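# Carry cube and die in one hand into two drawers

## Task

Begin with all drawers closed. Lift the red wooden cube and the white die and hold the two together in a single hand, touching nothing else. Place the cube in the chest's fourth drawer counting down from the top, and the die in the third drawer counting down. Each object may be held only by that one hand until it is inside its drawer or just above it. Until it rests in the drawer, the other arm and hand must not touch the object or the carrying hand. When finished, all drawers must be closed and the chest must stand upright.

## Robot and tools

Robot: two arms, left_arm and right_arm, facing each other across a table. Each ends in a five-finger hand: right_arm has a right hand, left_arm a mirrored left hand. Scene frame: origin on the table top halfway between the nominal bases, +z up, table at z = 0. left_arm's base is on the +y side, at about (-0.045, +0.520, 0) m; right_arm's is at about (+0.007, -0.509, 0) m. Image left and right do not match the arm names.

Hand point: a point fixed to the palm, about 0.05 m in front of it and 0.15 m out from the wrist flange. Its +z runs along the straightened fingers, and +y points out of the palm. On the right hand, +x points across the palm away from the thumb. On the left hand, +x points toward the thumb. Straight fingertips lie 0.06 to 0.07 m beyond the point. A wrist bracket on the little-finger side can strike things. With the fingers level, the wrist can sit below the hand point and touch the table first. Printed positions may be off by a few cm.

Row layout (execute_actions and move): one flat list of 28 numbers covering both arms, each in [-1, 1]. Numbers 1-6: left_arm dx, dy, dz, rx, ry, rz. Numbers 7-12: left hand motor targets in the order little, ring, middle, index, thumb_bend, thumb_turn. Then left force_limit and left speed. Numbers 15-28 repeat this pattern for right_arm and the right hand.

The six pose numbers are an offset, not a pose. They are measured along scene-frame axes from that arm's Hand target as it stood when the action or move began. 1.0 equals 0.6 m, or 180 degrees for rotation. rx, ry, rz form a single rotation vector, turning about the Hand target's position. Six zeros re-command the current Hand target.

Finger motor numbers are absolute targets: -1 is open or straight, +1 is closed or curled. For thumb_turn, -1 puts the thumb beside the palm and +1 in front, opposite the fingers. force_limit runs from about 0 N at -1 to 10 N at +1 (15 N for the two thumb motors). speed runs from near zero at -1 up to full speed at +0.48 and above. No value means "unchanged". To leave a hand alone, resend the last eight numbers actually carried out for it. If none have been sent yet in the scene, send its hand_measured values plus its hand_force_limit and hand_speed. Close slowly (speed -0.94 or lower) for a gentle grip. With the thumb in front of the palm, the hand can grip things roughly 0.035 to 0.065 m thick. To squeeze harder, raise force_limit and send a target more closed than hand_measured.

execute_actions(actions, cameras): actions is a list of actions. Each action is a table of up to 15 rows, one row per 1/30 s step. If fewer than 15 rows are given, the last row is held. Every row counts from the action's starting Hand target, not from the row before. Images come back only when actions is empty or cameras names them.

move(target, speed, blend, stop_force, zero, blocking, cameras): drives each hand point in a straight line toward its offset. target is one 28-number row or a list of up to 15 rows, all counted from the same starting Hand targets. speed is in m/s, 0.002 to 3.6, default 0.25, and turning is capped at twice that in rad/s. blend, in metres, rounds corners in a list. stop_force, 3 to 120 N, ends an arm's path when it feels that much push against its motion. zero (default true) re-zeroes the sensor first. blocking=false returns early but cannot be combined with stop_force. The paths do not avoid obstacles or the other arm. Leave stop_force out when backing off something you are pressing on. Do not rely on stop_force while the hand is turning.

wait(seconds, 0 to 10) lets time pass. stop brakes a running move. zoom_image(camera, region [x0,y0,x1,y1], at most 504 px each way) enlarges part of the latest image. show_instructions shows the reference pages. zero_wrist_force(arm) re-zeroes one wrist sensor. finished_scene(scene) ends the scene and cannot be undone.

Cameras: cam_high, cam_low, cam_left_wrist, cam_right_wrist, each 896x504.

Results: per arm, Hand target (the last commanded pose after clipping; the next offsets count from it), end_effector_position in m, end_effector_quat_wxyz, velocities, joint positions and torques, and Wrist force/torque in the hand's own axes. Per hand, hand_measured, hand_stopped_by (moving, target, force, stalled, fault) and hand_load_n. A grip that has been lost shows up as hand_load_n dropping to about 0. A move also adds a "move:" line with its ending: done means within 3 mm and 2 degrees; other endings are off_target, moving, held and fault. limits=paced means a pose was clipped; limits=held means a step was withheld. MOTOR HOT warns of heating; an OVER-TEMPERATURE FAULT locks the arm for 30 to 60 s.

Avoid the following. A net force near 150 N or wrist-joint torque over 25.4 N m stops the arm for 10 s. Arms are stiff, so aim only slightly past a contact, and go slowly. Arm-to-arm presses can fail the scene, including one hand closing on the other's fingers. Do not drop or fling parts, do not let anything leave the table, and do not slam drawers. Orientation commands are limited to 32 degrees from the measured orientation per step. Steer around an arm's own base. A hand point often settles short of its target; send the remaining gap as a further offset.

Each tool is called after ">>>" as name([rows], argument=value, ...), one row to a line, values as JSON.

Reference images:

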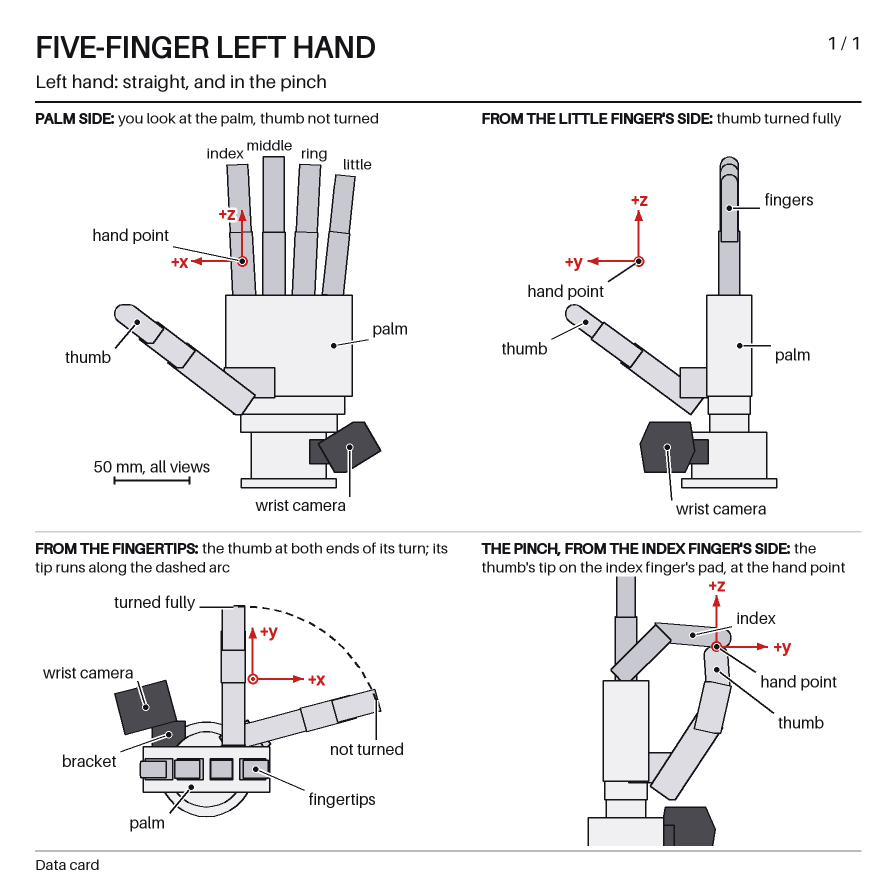

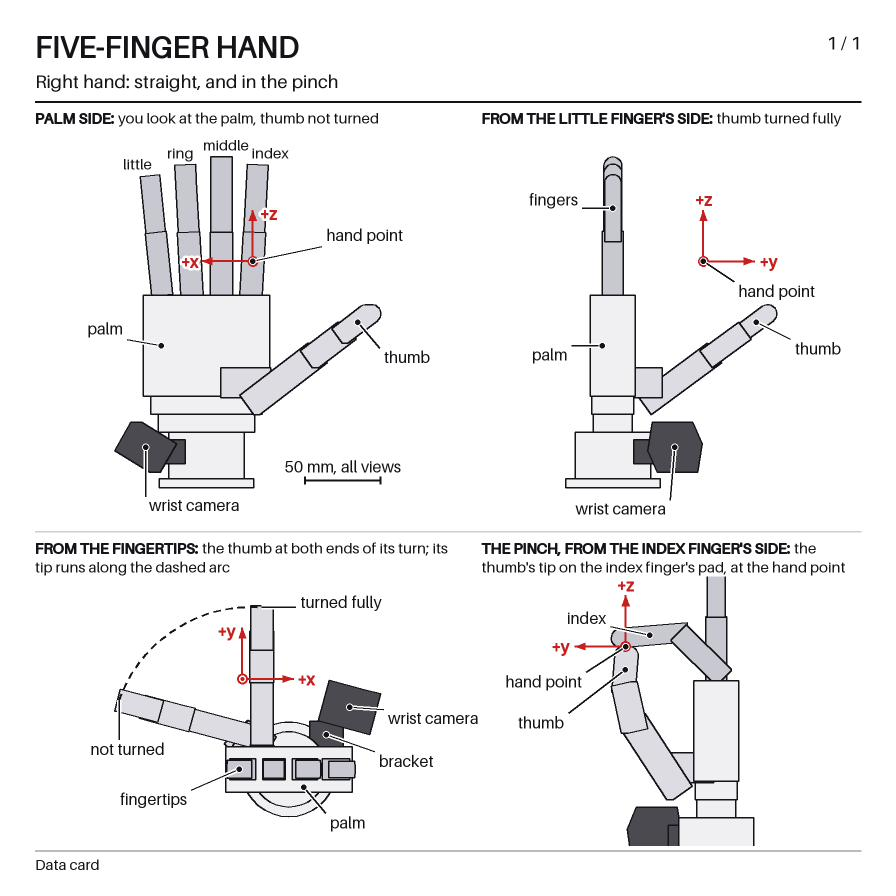

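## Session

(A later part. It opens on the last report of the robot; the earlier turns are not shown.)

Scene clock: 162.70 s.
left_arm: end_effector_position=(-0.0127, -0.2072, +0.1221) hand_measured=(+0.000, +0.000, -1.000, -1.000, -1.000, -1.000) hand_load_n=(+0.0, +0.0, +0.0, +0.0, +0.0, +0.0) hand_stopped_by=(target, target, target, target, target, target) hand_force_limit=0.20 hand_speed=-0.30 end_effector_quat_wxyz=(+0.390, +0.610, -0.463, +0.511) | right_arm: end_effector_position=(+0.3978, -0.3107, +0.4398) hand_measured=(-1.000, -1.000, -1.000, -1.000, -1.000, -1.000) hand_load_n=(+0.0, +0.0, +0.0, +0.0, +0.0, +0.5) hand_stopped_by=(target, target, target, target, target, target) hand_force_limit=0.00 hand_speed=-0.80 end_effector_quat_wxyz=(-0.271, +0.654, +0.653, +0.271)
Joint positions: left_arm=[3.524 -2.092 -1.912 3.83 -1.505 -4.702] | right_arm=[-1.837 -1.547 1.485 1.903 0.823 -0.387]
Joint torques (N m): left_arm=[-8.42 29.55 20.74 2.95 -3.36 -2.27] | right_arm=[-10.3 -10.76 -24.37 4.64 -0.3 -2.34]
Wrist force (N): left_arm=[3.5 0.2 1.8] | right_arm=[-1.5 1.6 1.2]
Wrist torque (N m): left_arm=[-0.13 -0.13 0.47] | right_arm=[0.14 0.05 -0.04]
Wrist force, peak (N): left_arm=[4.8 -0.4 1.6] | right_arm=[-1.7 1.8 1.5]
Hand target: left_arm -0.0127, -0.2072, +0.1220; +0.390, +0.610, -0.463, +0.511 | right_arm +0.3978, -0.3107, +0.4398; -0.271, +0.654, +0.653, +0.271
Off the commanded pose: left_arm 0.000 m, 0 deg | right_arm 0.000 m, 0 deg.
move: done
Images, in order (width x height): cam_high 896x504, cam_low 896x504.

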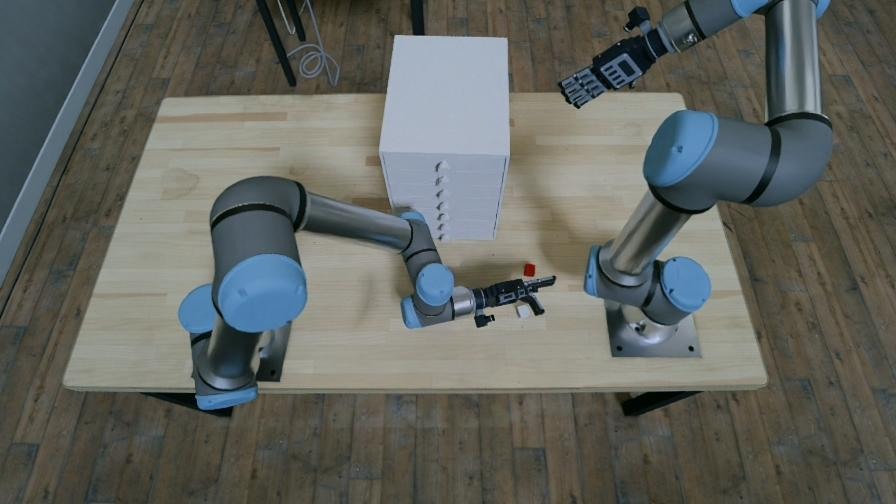

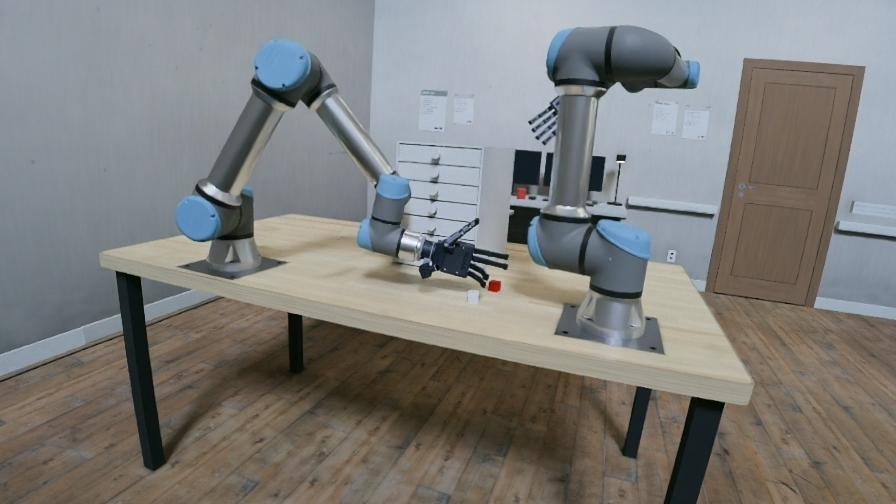

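>>> move(target=[0,0,-0.0617,0,0,0,0,0,-1,-1,-1,-1,0.2,-0.3, 0,0,0,0,0,0,-1,-1,-1,-1,-1,-1,0,-0.8], speed=0.05, stop_force=4, cameras=["cam_high","cam_low"])

>>> zoom_image(camera="cam_high", region=[470, 260, 570, 350])

>>> zoom_image(camera="cam_low", region=[410, 220, 520, 320])

Scene clock: 165.80 s.
left_arm: end_effector_position=(-0.0128, -0.2071, +0.0981) hand_measured=(+0.000, +0.000, -1.000, -1.000, -1.000, -1.000) hand_load_n=(+0.0, +0.0, +0.0, +0.0, +0.0, +0.0) hand_stopped_by=(target, target, target, target, target, target) hand_force_limit=0.20 hand_speed=-0.30 end_effector_quat_wxyz=(+0.390, +0.610, -0.463, +0.511) | right_arm: end_effector_position=(+0.3978, -0.3107, +0.4398) hand_measured=(-1.000, -1.000, -1.000, -1.000, -1.000, -1.000) hand_load_n=(+0.0, +0.0, +0.0, +0.0, +0.0, +0.0) hand_stopped_by=(target, target, target, target, target, target) hand_force_limit=0.00 hand_speed=-0.80 end_effector_quat_wxyz=(-0.271, +0.654, +0.653, +0.271)
Joint positions: left_arm=[3.524 -2.139 -1.921 3.885 -1.505 -4.702] | right_arm=[-1.837 -1.547 1.485 1.903 0.823 -0.387]
Joint torques (N m): left_arm=[0.83 46.86 17.84 -1.25 -1.25 0.54] | right_arm=[-10.53 -10.9 -24.17 4.65 -0.38 -2.41]
Wrist force (N): left_arm=[7.6 -0.2 1.2] | right_arm=[-1.7 1.6 1.1]
Wrist torque (N m): left_arm=[-0.16 -0.18 0.61] | right_arm=[0.15 0.09 -0.05]
Wrist force, peak (N): left_arm=[33.0 -3.6 -0.4] | right_arm=[-1.9 1.9 1.2]
Hand target: left_arm -0.0128, -0.2071, +0.0981; +0.390, +0.610, -0.463, +0.511 (not the last commanded pose) | right_arm +0.3978, -0.3107, +0.4398; -0.271, +0.654, +0.653, +0.271
Off the commanded pose: left_arm 0.013 m, 0 deg | right_arm 0.000 m, 0 deg.
move: contact (left_arm)
Images, in order (width x height): cam_high 896x504, cam_low 896x504.

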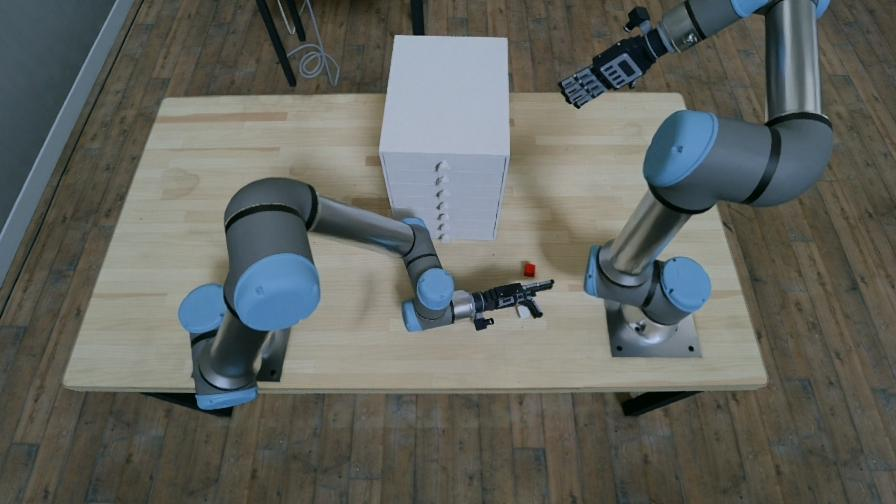

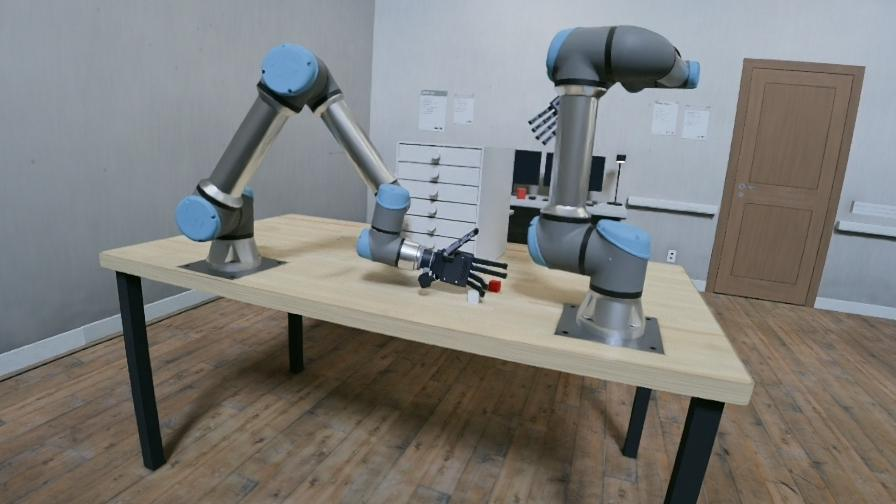

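Scaled by 5.040 from the camera's 896x504 image, which has a finer 1280x720 frame.

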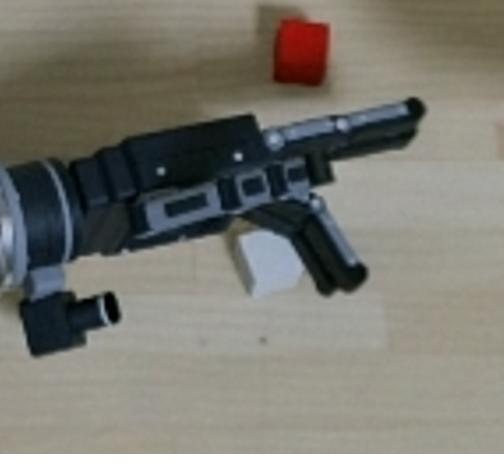

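Scaled by 4.582 from the camera's 896x504 image, which has a finer 1280x720 frame.

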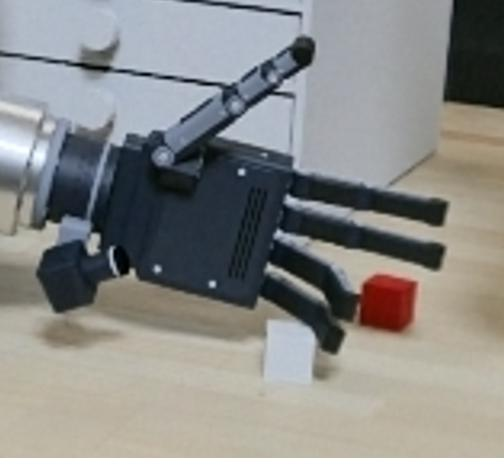

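>>> move([
  [0,0,0.0133,0,0,0,0,0,-1,-1,-1,-1,0.2,-0.3, 0,0,0,0,0,0,-1,-1,-1,-1,-1,-1,0,-0.8],
  [0.0128,0.0036,0.0133,0,0,0,0,0,-1,-1,-1,-1,0.2,-0.3, 0,0,0,0,0,0,-1,-1,-1,-1,-1,-1,0,-0.8],
], speed=0.06)

>>> move(target=[0,0,-0.0333,0,0,0,0,0,-1,-1,-1,-1,0.2,-0.3, 0,0,0,0,0,0,-1,-1,-1,-1,-1,-1,0,-0.8], speed=0.02, stop_force=3, cameras=["cam_high","cam_low"])

>>> zoom_image(camera="cam_high", region=[470, 260, 570, 350])

>>> zoom_image(camera="cam_low", region=[410, 220, 520, 320])

Scene clock: 173.07 s.
left_arm: end_effector_position=(-0.0052, -0.2050, +0.1061) hand_measured=(+0.000, +0.000, -1.000, -1.000, -1.000, -1.000) hand_load_n=(+0.0, +0.0, +0.0, +0.0, +0.0, +0.0) hand_stopped_by=(target, target, target, target, target, target) hand_force_limit=0.20 hand_speed=-0.30 end_effector_quat_wxyz=(+0.390, +0.610, -0.463, +0.511) | right_arm: end_effector_position=(+0.3978, -0.3107, +0.4398) hand_measured=(-1.000, -1.000, -1.000, -1.000, -1.000, -1.000) hand_load_n=(+0.0, +0.0, +0.0, +0.0, +0.0, +0.0) hand_stopped_by=(target, target, target, target, target, target) hand_force_limit=0.00 hand_speed=-0.80 end_effector_quat_wxyz=(-0.271, +0.654, +0.653, +0.271)
Joint positions: left_arm=[3.542 -2.12 -1.924 3.869 -1.488 -4.699] | right_arm=[-1.837 -1.547 1.485 1.903 0.823 -0.387]
Joint torques (N m): left_arm=[5.97 48.88 6.72 3.06 2.88 2.57] | right_arm=[-10.27 -10.24 -24.5 4.65 -0.42 -2.22]
Wrist force (N): left_arm=[4.0 0.0 1.6] | right_arm=[-1.7 1.6 1.1]
Wrist torque (N m): left_arm=[-0.14 -0.21 0.34] | right_arm=[0.14 0.09 -0.05]
Wrist force, peak (N): left_arm=[8.2 -0.2 1.2] | right_arm=[-2.0 1.7 1.3]
Hand target: left_arm -0.0051, -0.2049, +0.1061; +0.390, +0.610, -0.463, +0.511 | right_arm +0.3978, -0.3107, +0.4398; -0.271, +0.654, +0.653, +0.271
Off the commanded pose: left_arm 0.000 m, 0 deg | right_arm 0.000 m, 0 deg.
move: done

Scene clock: 174.77 s.
left_arm: end_effector_position=(-0.0051, -0.2049, +0.0979) hand_measured=(+0.000, +0.000, -1.000, -1.000, -1.000, -1.000) hand_load_n=(-0.5, +0.0, +0.0, +0.0, +0.0, +0.0) hand_stopped_by=(target, target, target, target, target, target) hand_force_limit=0.20 hand_speed=-0.30 end_effector_quat_wxyz=(+0.390, +0.610, -0.463, +0.511) | right_arm: end_effector_position=(+0.3978, -0.3107, +0.4398) hand_measured=(-1.000, -1.000, -1.000, -1.000, -1.000, -1.000) hand_load_n=(+0.0, +0.0, +0.0, +0.0, -0.5, +0.0) hand_stopped_by=(target, target, target, target, target, target) hand_force_limit=0.00 hand_speed=-0.80 end_effector_quat_wxyz=(-0.271, +0.654, +0.653, +0.271)
Joint positions: left_arm=[3.542 -2.136 -1.926 3.888 -1.487 -4.699] | right_arm=[-1.837 -1.547 1.485 1.903 0.823 -0.387]
Joint torques (N m): left_arm=[-1.53 47.55 17.95 -1.48 2.71 1.99] | right_arm=[-10.31 -10.97 -24.47 4.49 -0.41 -2.26]
Wrist force (N): left_arm=[7.5 0.1 1.6] | right_arm=[-1.4 1.6 1.3]
Wrist torque (N m): left_arm=[-0.14 -0.22 0.43] | right_arm=[0.13 0.04 -0.03]
Wrist force, peak (N): left_arm=[13.0 -1.2 0.7] | right_arm=[-1.9 1.7 1.3]
Hand target: left_arm -0.0051, -0.2049, +0.0979; +0.390, +0.610, -0.463, +0.511 (not the last commanded pose) | right_arm +0.3978, -0.3107, +0.4398; -0.271, +0.654, +0.653, +0.271
Off the commanded pose: left_arm 0.012 m, 0 deg | right_arm 0.000 m, 0 deg.
move: contact (left_arm)
Images, in order (width x height): cam_high 896x504, cam_low 896x504.

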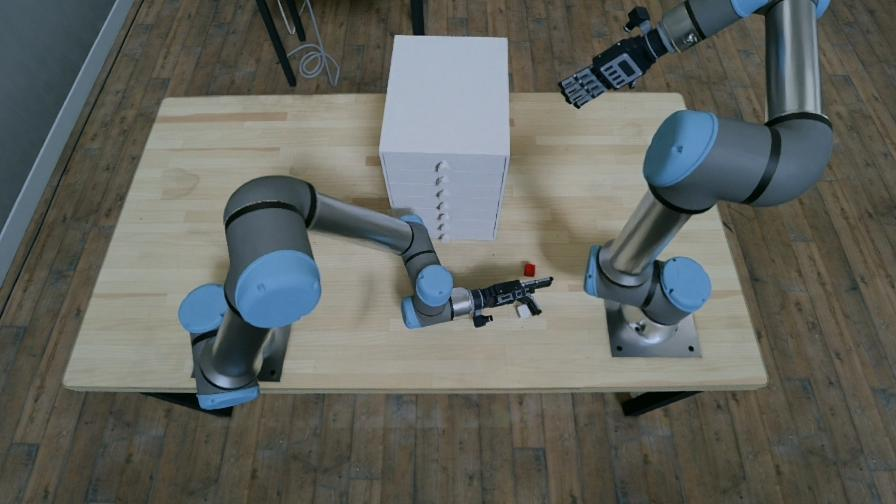

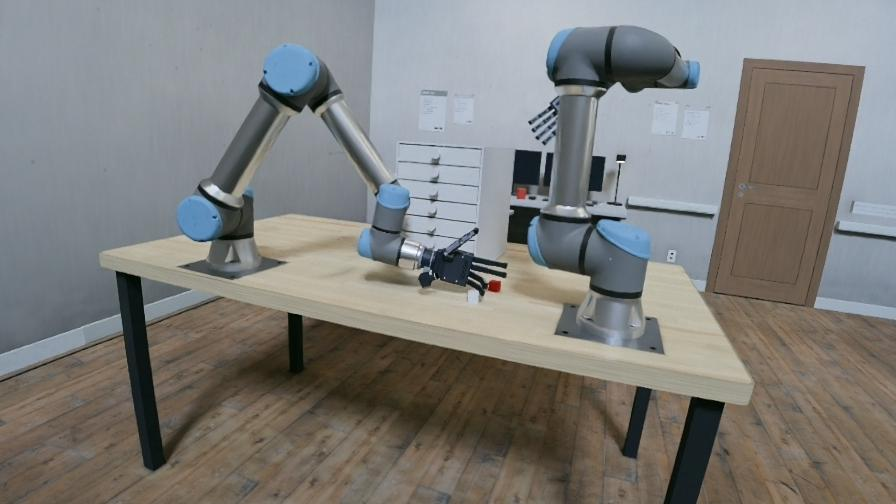

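Scaled by 5.040 from the camera's 896x504 image, which has a finer 1280x720 frame.

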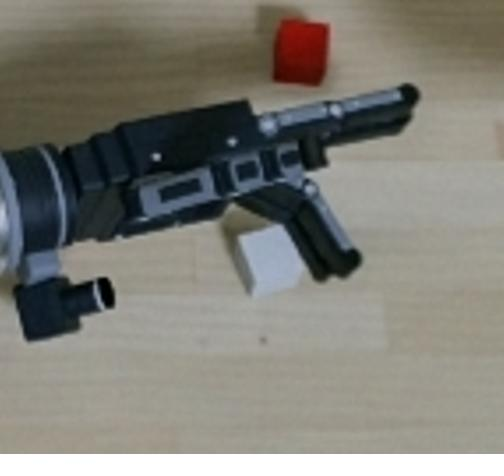

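Scaled by 4.582 from the camera's 896x504 image, which has a finer 1280x720 frame.

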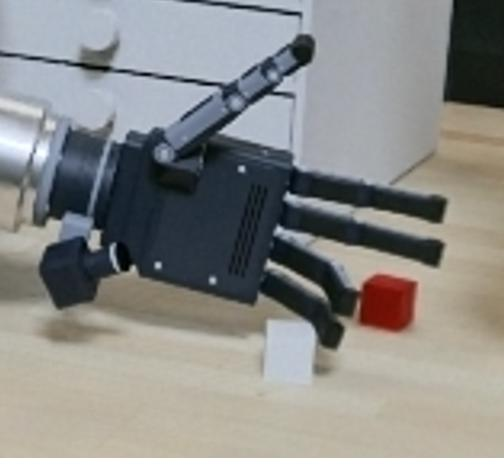

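>>> move([
  [0,0,0.0167,0,0,0,0,0,-1,-1,-1,-1,0.2,-0.3, 0,0,0,0,0,0,-1,-1,-1,-1,-1,-1,0,-0.8],
  [-0.002,-0.0178,0.0167,0,0,0,0,0,-1,-1,-1,-1,0.2,-0.3, 0,0,0,0,0,0,-1,-1,-1,-1,-1,-1,0,-0.8],
], speed=0.06)

>>> move(target=[0,0,-0.0433,0,0,0,0,0,-1,-1,-1,-1,0.2,-0.3, 0,0,0,0,0,0,-1,-1,-1,-1,-1,-1,0,-0.8], speed=0.02, stop_force=3, cameras=["cam_high","cam_low"])

>>> zoom_image(camera="cam_high", region=[470, 260, 570, 350])

>>> zoom_image(camera="cam_low", region=[410, 220, 520, 320])

Scene clock: 179.30 s.
left_arm: end_effector_position=(-0.0063, -0.2155, +0.1079) hand_measured=(+0.000, +0.000, -1.000, -1.000, -1.000, -1.000) hand_load_n=(+0.0, +0.0, +0.0, +0.0, +0.0, +0.0) hand_stopped_by=(target, target, target, target, target, target) hand_force_limit=0.20 hand_speed=-0.30 end_effector_quat_wxyz=(+0.390, +0.610, -0.463, +0.511) | right_arm: end_effector_position=(+0.3978, -0.3107, +0.4398) hand_measured=(-1.000, -1.000, -1.000, -1.000, -1.000, -1.000) hand_load_n=(+0.0, +0.0, +0.0, +0.0, +0.0, +0.0) hand_stopped_by=(target, target, target, target, target, target) hand_force_limit=0.00 hand_speed=-0.80 end_effector_quat_wxyz=(-0.271, +0.654, +0.653, +0.271)
Joint positions: left_arm=[3.531 -2.134 -1.89 3.849 -1.498 -4.701] | right_arm=[-1.837 -1.547 1.485 1.903 0.823 -0.387]
Joint torques (N m): left_arm=[-6.53 31.96 20.51 -0.72 -3.26 -2.07] | right_arm=[-10.71 -10.72 -24.31 4.5 -0.57 -2.26]
Wrist force (N): left_arm=[3.6 0.0 1.7] | right_arm=[-1.6 1.6 1.0]
Wrist torque (N m): left_arm=[-0.14 -0.16 0.49] | right_arm=[0.14 0.08 -0.04]
Wrist force, peak (N): left_arm=[7.6 0.0 1.4] | right_arm=[-1.7 1.9 1.4]
Hand target: left_arm -0.0063, -0.2156, +0.1079; +0.390, +0.610, -0.463, +0.511 | right_arm +0.3978, -0.3107, +0.4398; -0.271, +0.654, +0.653, +0.271
Off the commanded pose: left_arm 0.000 m, 0 deg | right_arm 0.000 m, 0 deg.
move: done

Scene clock: 181.57 s.
left_arm: end_effector_position=(-0.0063, -0.2156, +0.0819) hand_measured=(+0.000, +0.000, -1.000, -1.000, -1.000, -1.000) hand_load_n=(+0.0, +0.0, +0.0, -0.5, -0.5, +0.0) hand_stopped_by=(target, target, target, target, target, target) hand_force_limit=0.20 hand_speed=-0.30 end_effector_quat_wxyz=(+0.390, +0.610, -0.463, +0.511) | right_arm: end_effector_position=(+0.3978, -0.3107, +0.4398) hand_measured=(-1.000, -1.000, -1.000, -1.000, -1.000, -1.000) hand_load_n=(+0.0, +0.0, +0.0, +0.0, +0.0, +0.0) hand_stopped_by=(target, target, target, target, target, target) hand_force_limit=0.00 hand_speed=-0.80 end_effector_quat_wxyz=(-0.271, +0.654, +0.653, +0.271)
Joint positions: left_arm=[3.531 -2.185 -1.897 3.907 -1.498 -4.701] | right_arm=[-1.837 -1.547 1.485 1.903 0.823 -0.387]
Joint torques (N m): left_arm=[-7.49 33.22 6.17 2.96 -3.25 -1.67] | right_arm=[-10.69 -11.08 -24.64 4.53 -0.57 -2.18]
Wrist force (N): left_arm=[3.7 0.3 1.4] | right_arm=[-2.0 1.5 1.2]
Wrist torque (N m): left_arm=[-0.10 -0.17 0.43] | right_arm=[0.12 0.12 -0.07]
Wrist force, peak (N): left_arm=[4.3 0.0 1.6] | right_arm=[-1.7 1.6 1.4]
Hand target: left_arm -0.0063, -0.2156, +0.0819; +0.390, +0.610, -0.463, +0.511 | right_arm +0.3978, -0.3107, +0.4398; -0.271, +0.654, +0.653, +0.271
Off the commanded pose: left_arm 0.000 m, 0 deg | right_arm 0.000 m, 0 deg.
move: done
Images, in order (width x height): cam_high 896x504, cam_low 896x504.

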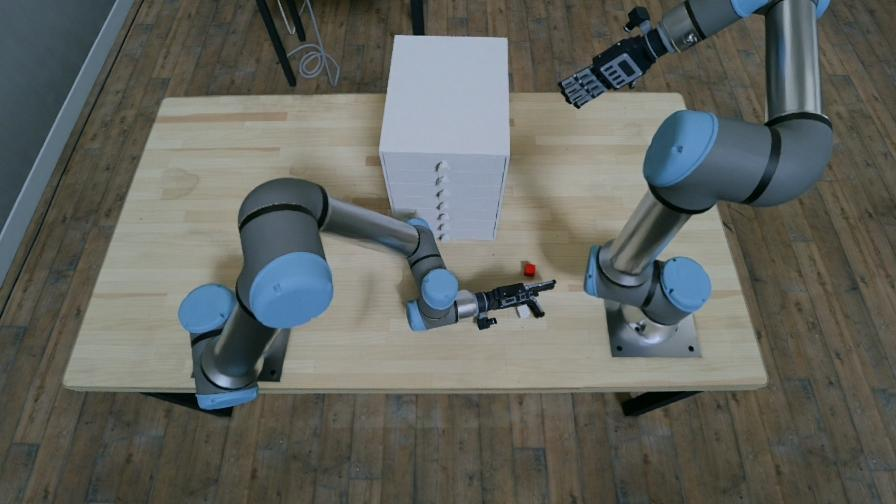

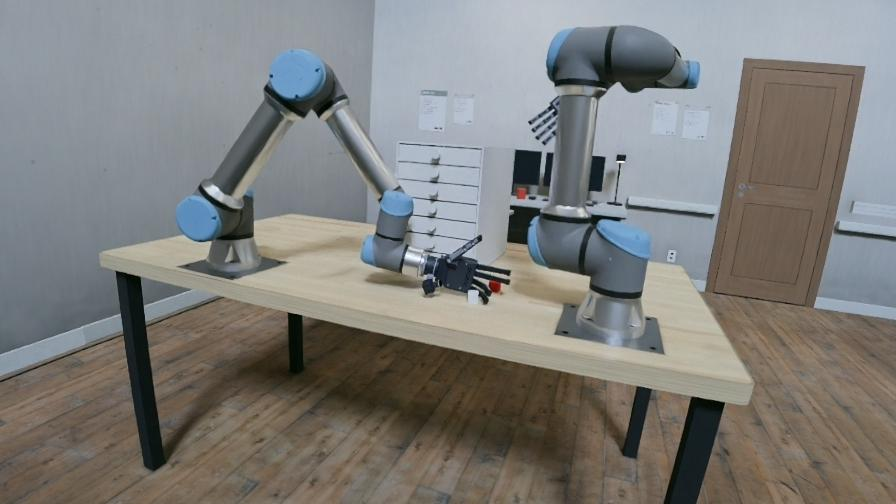

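Scaled by 5.040 from the camera's 896x504 image, which has a finer 1280x720 frame.

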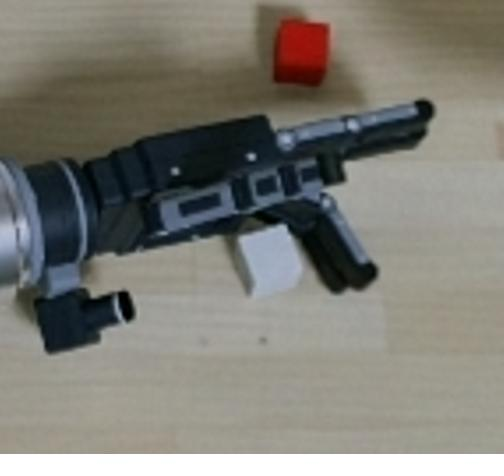

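Scaled by 4.582 from the camera's 896x504 image, which has a finer 1280x720 frame.

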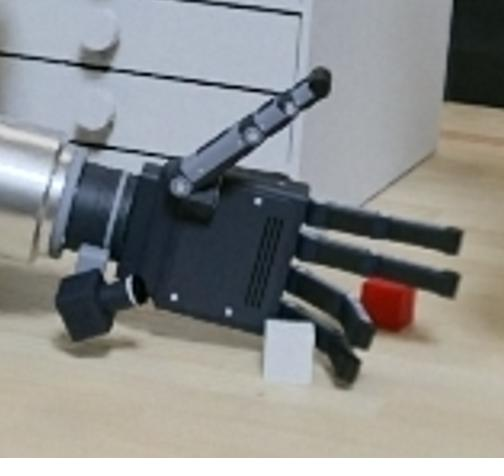

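>>> move(target=[-0.016,-0.0045,0,0,0,0,0,0,-1,-1,-1,-1,0.2,-0.3, 0,0,0,0,0,0,-1,-1,-1,-1,-1,-1,0,-0.8], speed=0.03, stop_force=3, cameras=["cam_high","cam_low"])

>>> zoom_image(camera="cam_high", region=[470, 260, 570, 350])

>>> zoom_image(camera="cam_low", region=[410, 220, 520, 320])

Scene clock: 184.43 s.
left_arm: end_effector_position=(-0.0159, -0.2183, +0.0819) hand_measured=(+0.000, +0.000, -1.000, -1.000, -1.000, -1.000) hand_load_n=(+0.0, +0.0, +0.0, +0.0, +0.0, +0.0) hand_stopped_by=(target, target, target, target, target, target) hand_force_limit=0.20 hand_speed=-0.30 end_effector_quat_wxyz=(+0.390, +0.610, -0.463, +0.511) | right_arm: end_effector_position=(+0.3978, -0.3107, +0.4398) hand_measured=(-1.000, -1.000, -1.000, -1.000, -1.000, -1.000) hand_load_n=(+0.0, +0.0, +0.0, +0.0, +0.0, +0.0) hand_stopped_by=(target, target, target, target, target, target) hand_force_limit=0.00 hand_speed=-0.80 end_effector_quat_wxyz=(-0.271, +0.654, +0.653, +0.271)
Joint positions: left_arm=[3.51 -2.188 -1.89 3.904 -1.519 -4.705] | right_arm=[-1.837 -1.547 1.485 1.903 0.823 -0.387]
Joint torques (N m): left_arm=[-7.89 33.72 18.79 -0.57 -3.23 -1.88] | right_arm=[-10.03 -11.44 -23.77 4.4 -0.55 -2.22]
Wrist force (N): left_arm=[3.6 0.1 1.5] | right_arm=[-1.6 1.5 1.2]
Wrist torque (N m): left_arm=[-0.15 -0.16 0.40] | right_arm=[0.13 0.07 -0.05]
Wrist force, peak (N): left_arm=[4.2 0.1 1.6] | right_arm=[-1.8 1.8 1.4]
Hand target: left_arm -0.0159, -0.2183, +0.0819; +0.390, +0.610, -0.463, +0.511 | right_arm +0.3978, -0.3107, +0.4398; -0.271, +0.654, +0.653, +0.271
Off the commanded pose: left_arm 0.000 m, 0 deg | right_arm 0.000 m, 0 deg.
move: done
Images, in order (width x height): cam_high 896x504, cam_low 896x504.

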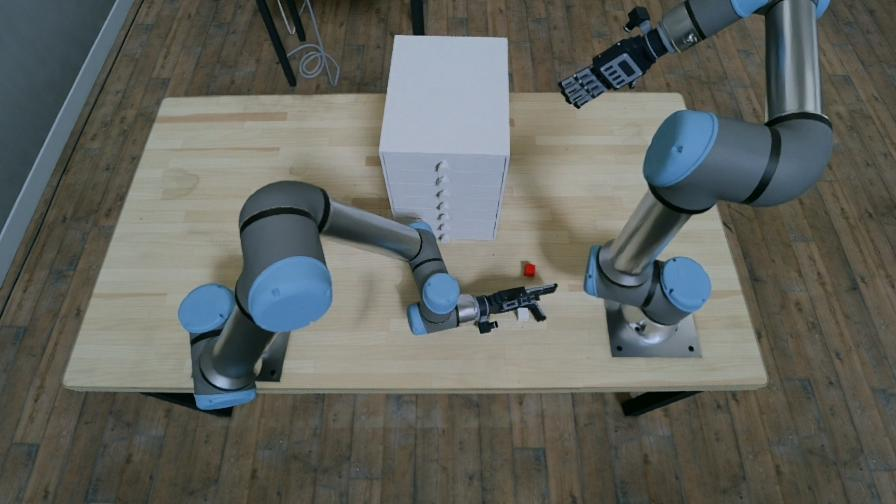

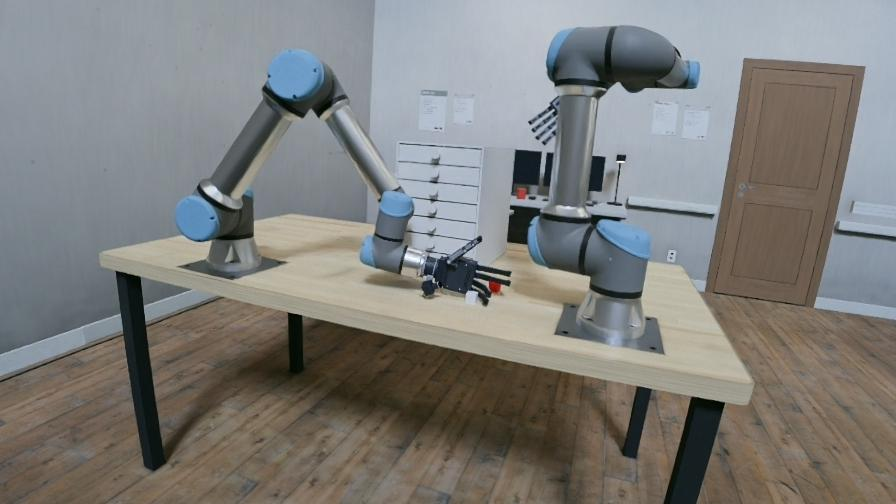

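Scaled by 5.040 from the camera's 896x504 image, which has a finer 1280x720 frame.

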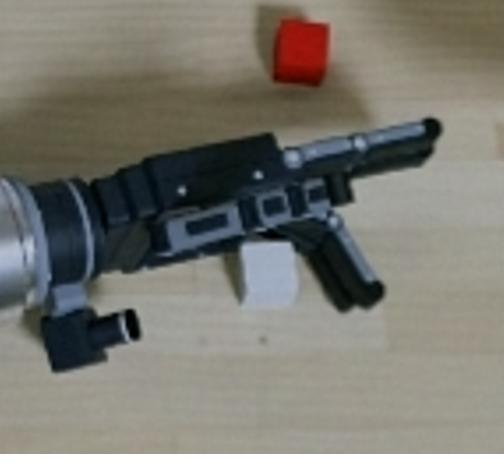

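Scaled by 4.582 from the camera's 896x504 image, which has a finer 1280x720 frame.

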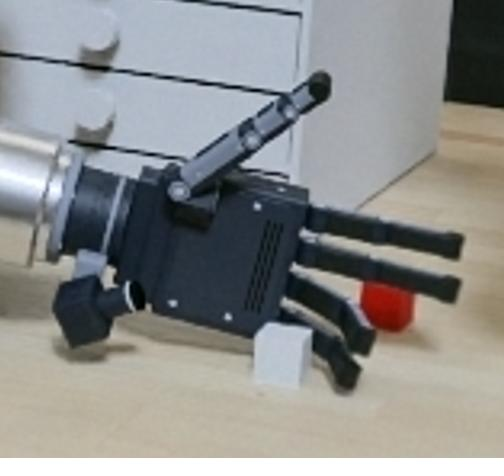

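>>> move([
  [0.0193,0.0053,0,0,0,0,0,0,-1,-1,-1,-1,0.2,-0.3, 0,0,0,0,0,0,-1,-1,-1,-1,-1,-1,0,-0.8],
  [0.0255,-0.0172,0,0,0,0,0,0,-1,-1,-1,-1,0.2,-0.3, 0,0,0,0,0,0,-1,-1,-1,-1,-1,-1,0,-0.8],
  [0.0062,-0.0225,0,0,0,0,0,0,-1,-1,-1,-1,0.2,-0.3, 0,0,0,0,0,0,-1,-1,-1,-1,-1,-1,0,-0.8],
], speed=0.04, cameras=["cam_high","cam_low"])

>>> zoom_image(camera="cam_high", region=[470, 260, 570, 350])

>>> zoom_image(camera="cam_low", region=[410, 220, 520, 320])

Scene clock: 188.43 s.
left_arm: end_effector_position=(-0.0121, -0.2318, +0.0819) hand_measured=(+0.000, +0.000, -1.000, -1.000, -1.000, -1.000) hand_load_n=(+0.0, +0.0, +0.0, +0.0, +0.0, +0.0) hand_stopped_by=(target, target, target, target, target, target) hand_force_limit=0.20 hand_speed=-0.30 end_effector_quat_wxyz=(+0.390, +0.610, -0.463, +0.511) | right_arm: end_effector_position=(+0.3978, -0.3107, +0.4398) hand_measured=(-1.000, -1.000, -1.000, -1.000, -1.000, -1.000) hand_load_n=(+0.0, +0.0, +0.0, +0.0, +0.0, +0.0) hand_stopped_by=(target, target, target, target, target, target) hand_force_limit=0.00 hand_speed=-0.80 end_effector_quat_wxyz=(-0.271, +0.654, +0.653, +0.271)
Joint positions: left_arm=[3.508 -2.209 -1.847 3.882 -1.52 -4.705] | right_arm=[-1.837 -1.547 1.485 1.903 0.823 -0.387]
Joint torques (N m): left_arm=[-4.45 34.06 20.14 -0.73 -3.3 -1.77] | right_arm=[-10.54 -11.12 -24.53 4.35 -0.63 -2.18]
Wrist force (N): left_arm=[3.8 -0.3 1.8] | right_arm=[-1.7 1.6 1.1]
Wrist torque (N m): left_arm=[-0.23 -0.15 0.41] | right_arm=[0.13 0.08 -0.05]
Wrist force, peak (N): left_arm=[4.2 0.0 2.2] | right_arm=[-1.8 1.8 1.3]
Hand target: left_arm -0.0122, -0.2318, +0.0819; +0.390, +0.610, -0.463, +0.511 | right_arm +0.3978, -0.3107, +0.4398; -0.271, +0.654, +0.653, +0.271
Off the commanded pose: left_arm 0.000 m, 0 deg | right_arm 0.000 m, 0 deg.
move: done
Images, in order (width x height): cam_high 896x504, cam_low 896x504.

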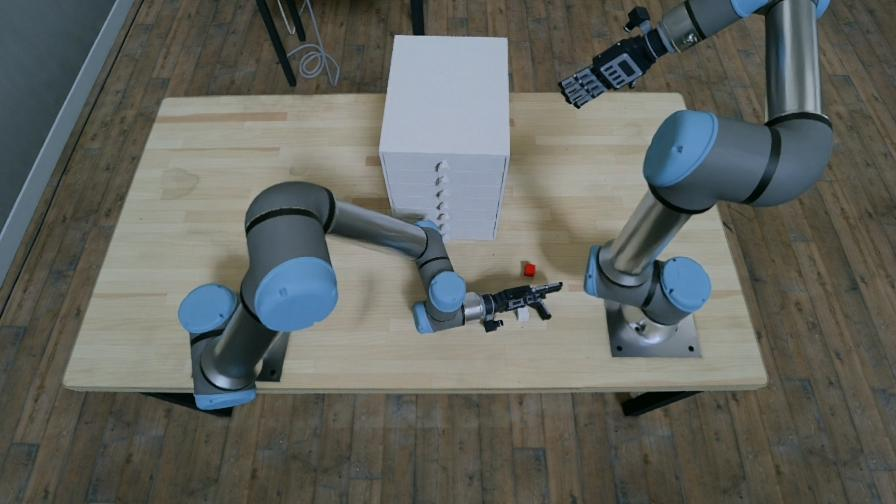

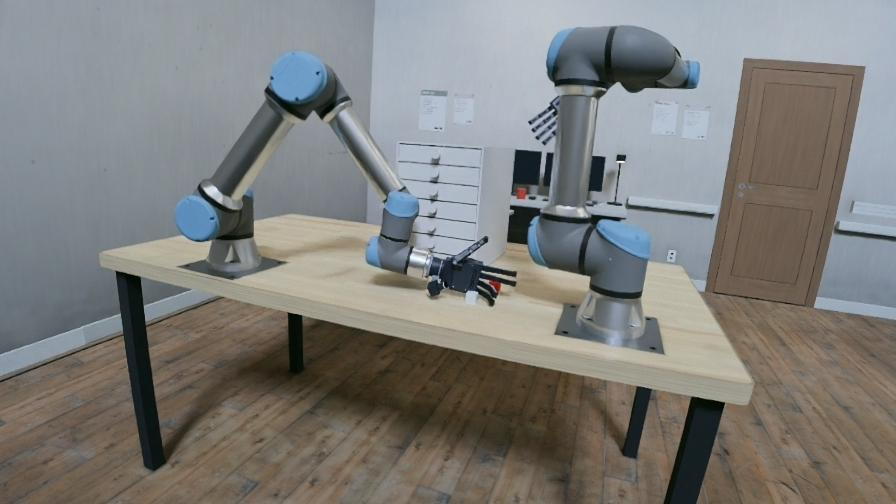

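Scaled by 5.040 from the camera's 896x504 image, which has a finer 1280x720 frame.

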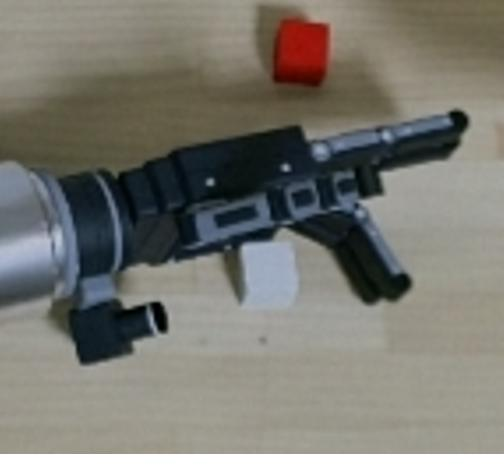

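Scaled by 4.582 from the camera's 896x504 image, which has a finer 1280x720 frame.

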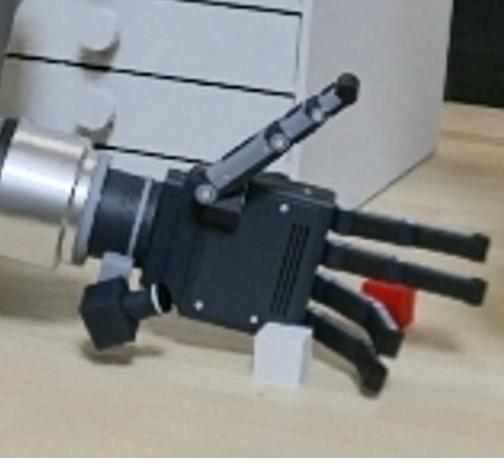

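>>> move([
  [-0.0031,0.0112,0,0,0,0,0,0,-1,-1,-1,-1,0.2,-0.3, 0,0,0,0,0,0,-1,-1,-1,-1,-1,-1,0,-0.8],
  [-0.0175,0.0072,0,0,0,0,0,0,-1,-1,-1,-1,0.2,-0.3, 0,0,0,0,0,0,-1,-1,-1,-1,-1,-1,0,-0.8],
], speed=0.04, cameras=["cam_high","cam_low"])

>>> zoom_image(camera="cam_high", region=[490, 280, 550, 340])

>>> zoom_image(camera="cam_low", region=[430, 260, 510, 320])

Scene clock: 193.63 s.
left_arm: end_effector_position=(-0.0225, -0.2274, +0.0819) hand_measured=(+0.000, +0.000, -1.000, -1.000, -1.000, -1.000) hand_load_n=(+0.0, +0.0, +0.0, +0.0, +0.0, +0.0) hand_stopped_by=(target, target, target, target, target, target) hand_force_limit=0.20 hand_speed=-0.30 end_effector_quat_wxyz=(+0.390, +0.610, -0.463, +0.511) | right_arm: end_effector_position=(+0.3978, -0.3107, +0.4398) hand_measured=(-1.000, -1.000, -1.000, -1.000, -1.000, -1.000) hand_load_n=(+0.0, +0.0, +0.0, +0.0, +0.0, +0.0) hand_stopped_by=(target, target, target, target, target, target) hand_force_limit=0.00 hand_speed=-0.80 end_effector_quat_wxyz=(-0.271, +0.654, +0.653, +0.271)
Joint positions: left_arm=[3.49 -2.202 -1.862 3.89 -1.538 -4.708] | right_arm=[-1.837 -1.547 1.485 1.903 0.823 -0.387]
Joint torques (N m): left_arm=[-7 33.26 20.44 -0.47 -3.31 -2.13] | right_arm=[-10.64 -12.07 -24.39 4.49 -0.62 -2.28]
Wrist force (N): left_arm=[3.8 -0.1 2.0] | right_arm=[-1.6 1.6 1.2]
Wrist torque (N m): left_arm=[-0.20 -0.15 0.41] | right_arm=[0.14 0.07 -0.04]
Wrist force, peak (N): left_arm=[4.3 -0.1 1.9] | right_arm=[-1.8 1.7 1.5]
Hand target: left_arm -0.0227, -0.2275, +0.0819; +0.390, +0.610, -0.463, +0.511 | right_arm +0.3978, -0.3107, +0.4398; -0.271, +0.654, +0.653, +0.271
Off the commanded pose: left_arm 0.000 m, 0 deg | right_arm 0.000 m, 0 deg.
move: done
Images, in order (width x height): cam_high 896x504, cam_low 896x504.

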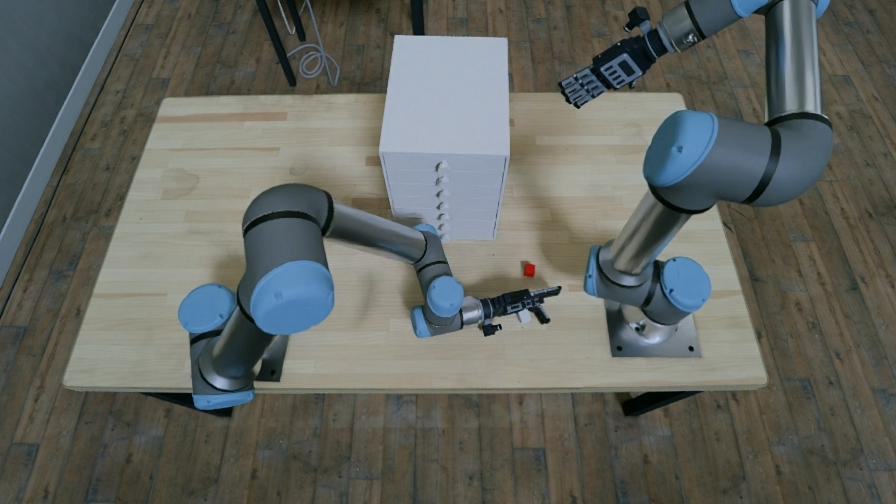

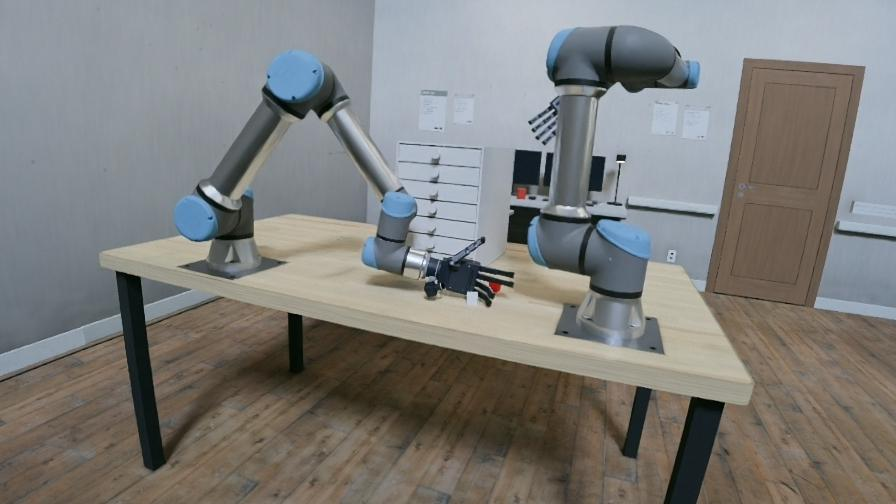

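Scaled by 8.400 from the camera's 896x504 image, which has a finer 1280x720 frame.

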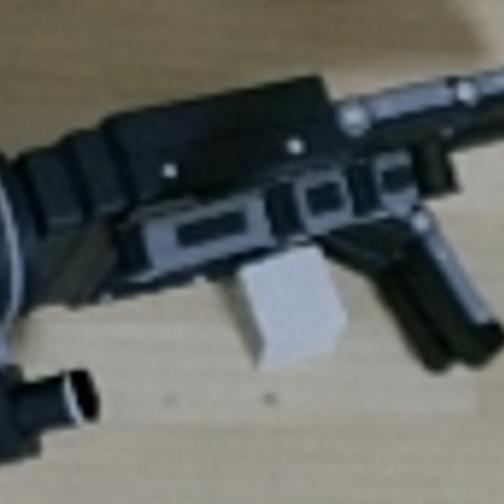

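Scaled by 6.300 from the camera's 896x504 image, which has a finer 1280x720 frame.

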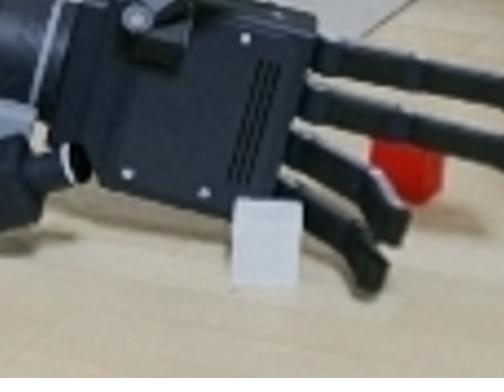

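>>> move(target=[0,0,0,0,0,0,1,1,-1,-1,-1,-1,-0.2,-0.85, 0,0,0,0,0,0,-1,-1,-1,-1,-1,-1,0,-0.8], cameras=["cam_high","cam_low"])

>>> zoom_image(camera="cam_high", region=[490, 280, 550, 340])

>>> zoom_image(camera="cam_low", region=[430, 260, 510, 320])

Scene clock: 197.03 s.
left_arm: end_effector_position=(-0.0227, -0.2275, +0.0819) hand_measured=(+0.832, +1.000, -1.000, -1.000, -1.000, -1.000) hand_load_n=(+5.5, +0.0, +0.0, +0.0, +0.0, +0.0) hand_stopped_by=(force, target, target, target, target, target) hand_force_limit=-0.20 hand_speed=-0.85 end_effector_quat_wxyz=(+0.390, +0.610, -0.463, +0.511) | right_arm: end_effector_position=(+0.3978, -0.3107, +0.4398) hand_measured=(-1.000, -1.000, -1.000, -1.000, -1.000, -1.000) hand_load_n=(+0.0, +0.0, +0.0, +0.0, +0.0, +0.0) hand_stopped_by=(target, target, target, target, target, target) hand_force_limit=0.00 hand_speed=-0.80 end_effector_quat_wxyz=(-0.271, +0.654, +0.653, +0.271)
Joint positions: left_arm=[3.49 -2.202 -1.862 3.889 -1.539 -4.708] | right_arm=[-1.837 -1.547 1.485 1.903 0.823 -0.387]
Joint torques (N m): left_arm=[-7.69 33.29 19.16 -0.53 -2.57 -2.11] | right_arm=[-10.12 -11.53 -23.89 4.27 -0.61 -2.23]
Wrist force (N): left_arm=[3.5 0.0 2.1] | right_arm=[-1.6 1.5 1.1]
Wrist torque (N m): left_arm=[-0.19 -0.11 0.40] | right_arm=[0.13 0.07 -0.05]
Wrist force, peak (N): left_arm=[4.2 -0.2 1.9] | right_arm=[-1.8 1.6 1.4]
Hand target: left_arm -0.0227, -0.2275, +0.0819; +0.390, +0.610, -0.463, +0.511 | right_arm +0.3978, -0.3107, +0.4398; -0.271, +0.654, +0.653, +0.271
Off the commanded pose: left_arm 0.000 m, 0 deg | right_arm 0.000 m, 0 deg.
move: done
Images, in order (width x height): cam_high 896x504, cam_low 896x504.

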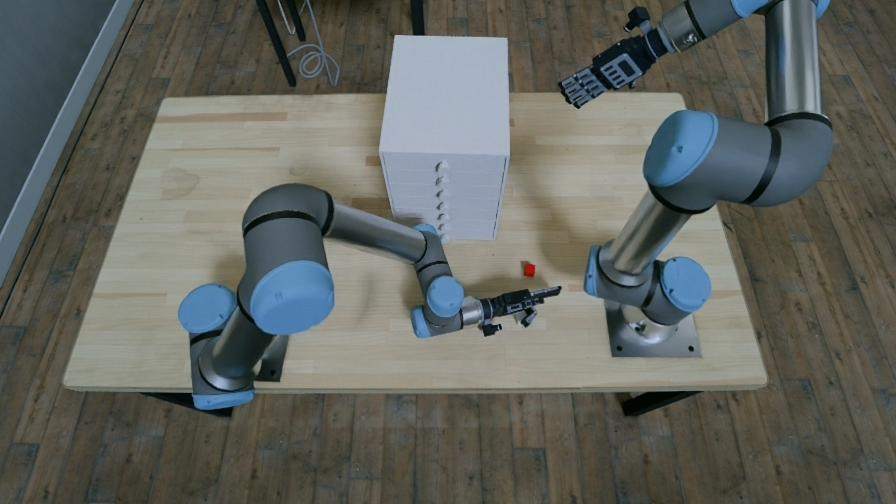

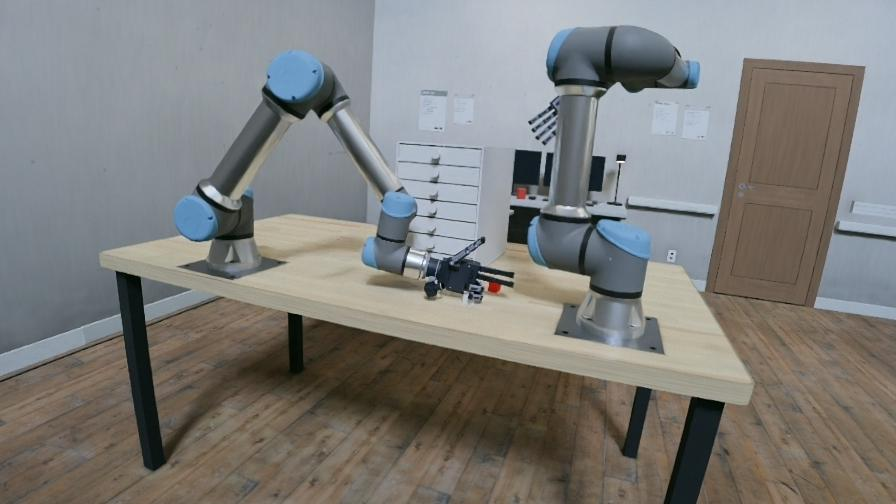

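Scaled by 8.400 from the camera's 896x504 image, which has a finer 1280x720 frame.

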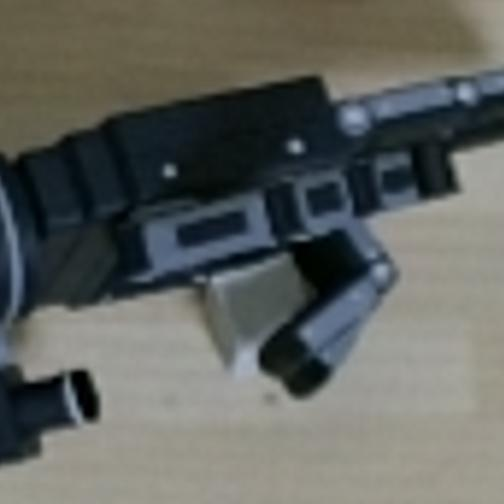

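Scaled by 6.300 from the camera's 896x504 image, which has a finer 1280x720 frame.

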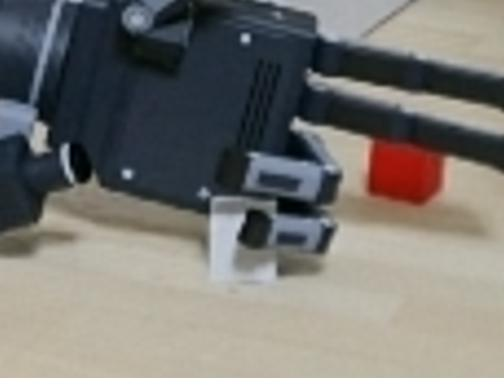

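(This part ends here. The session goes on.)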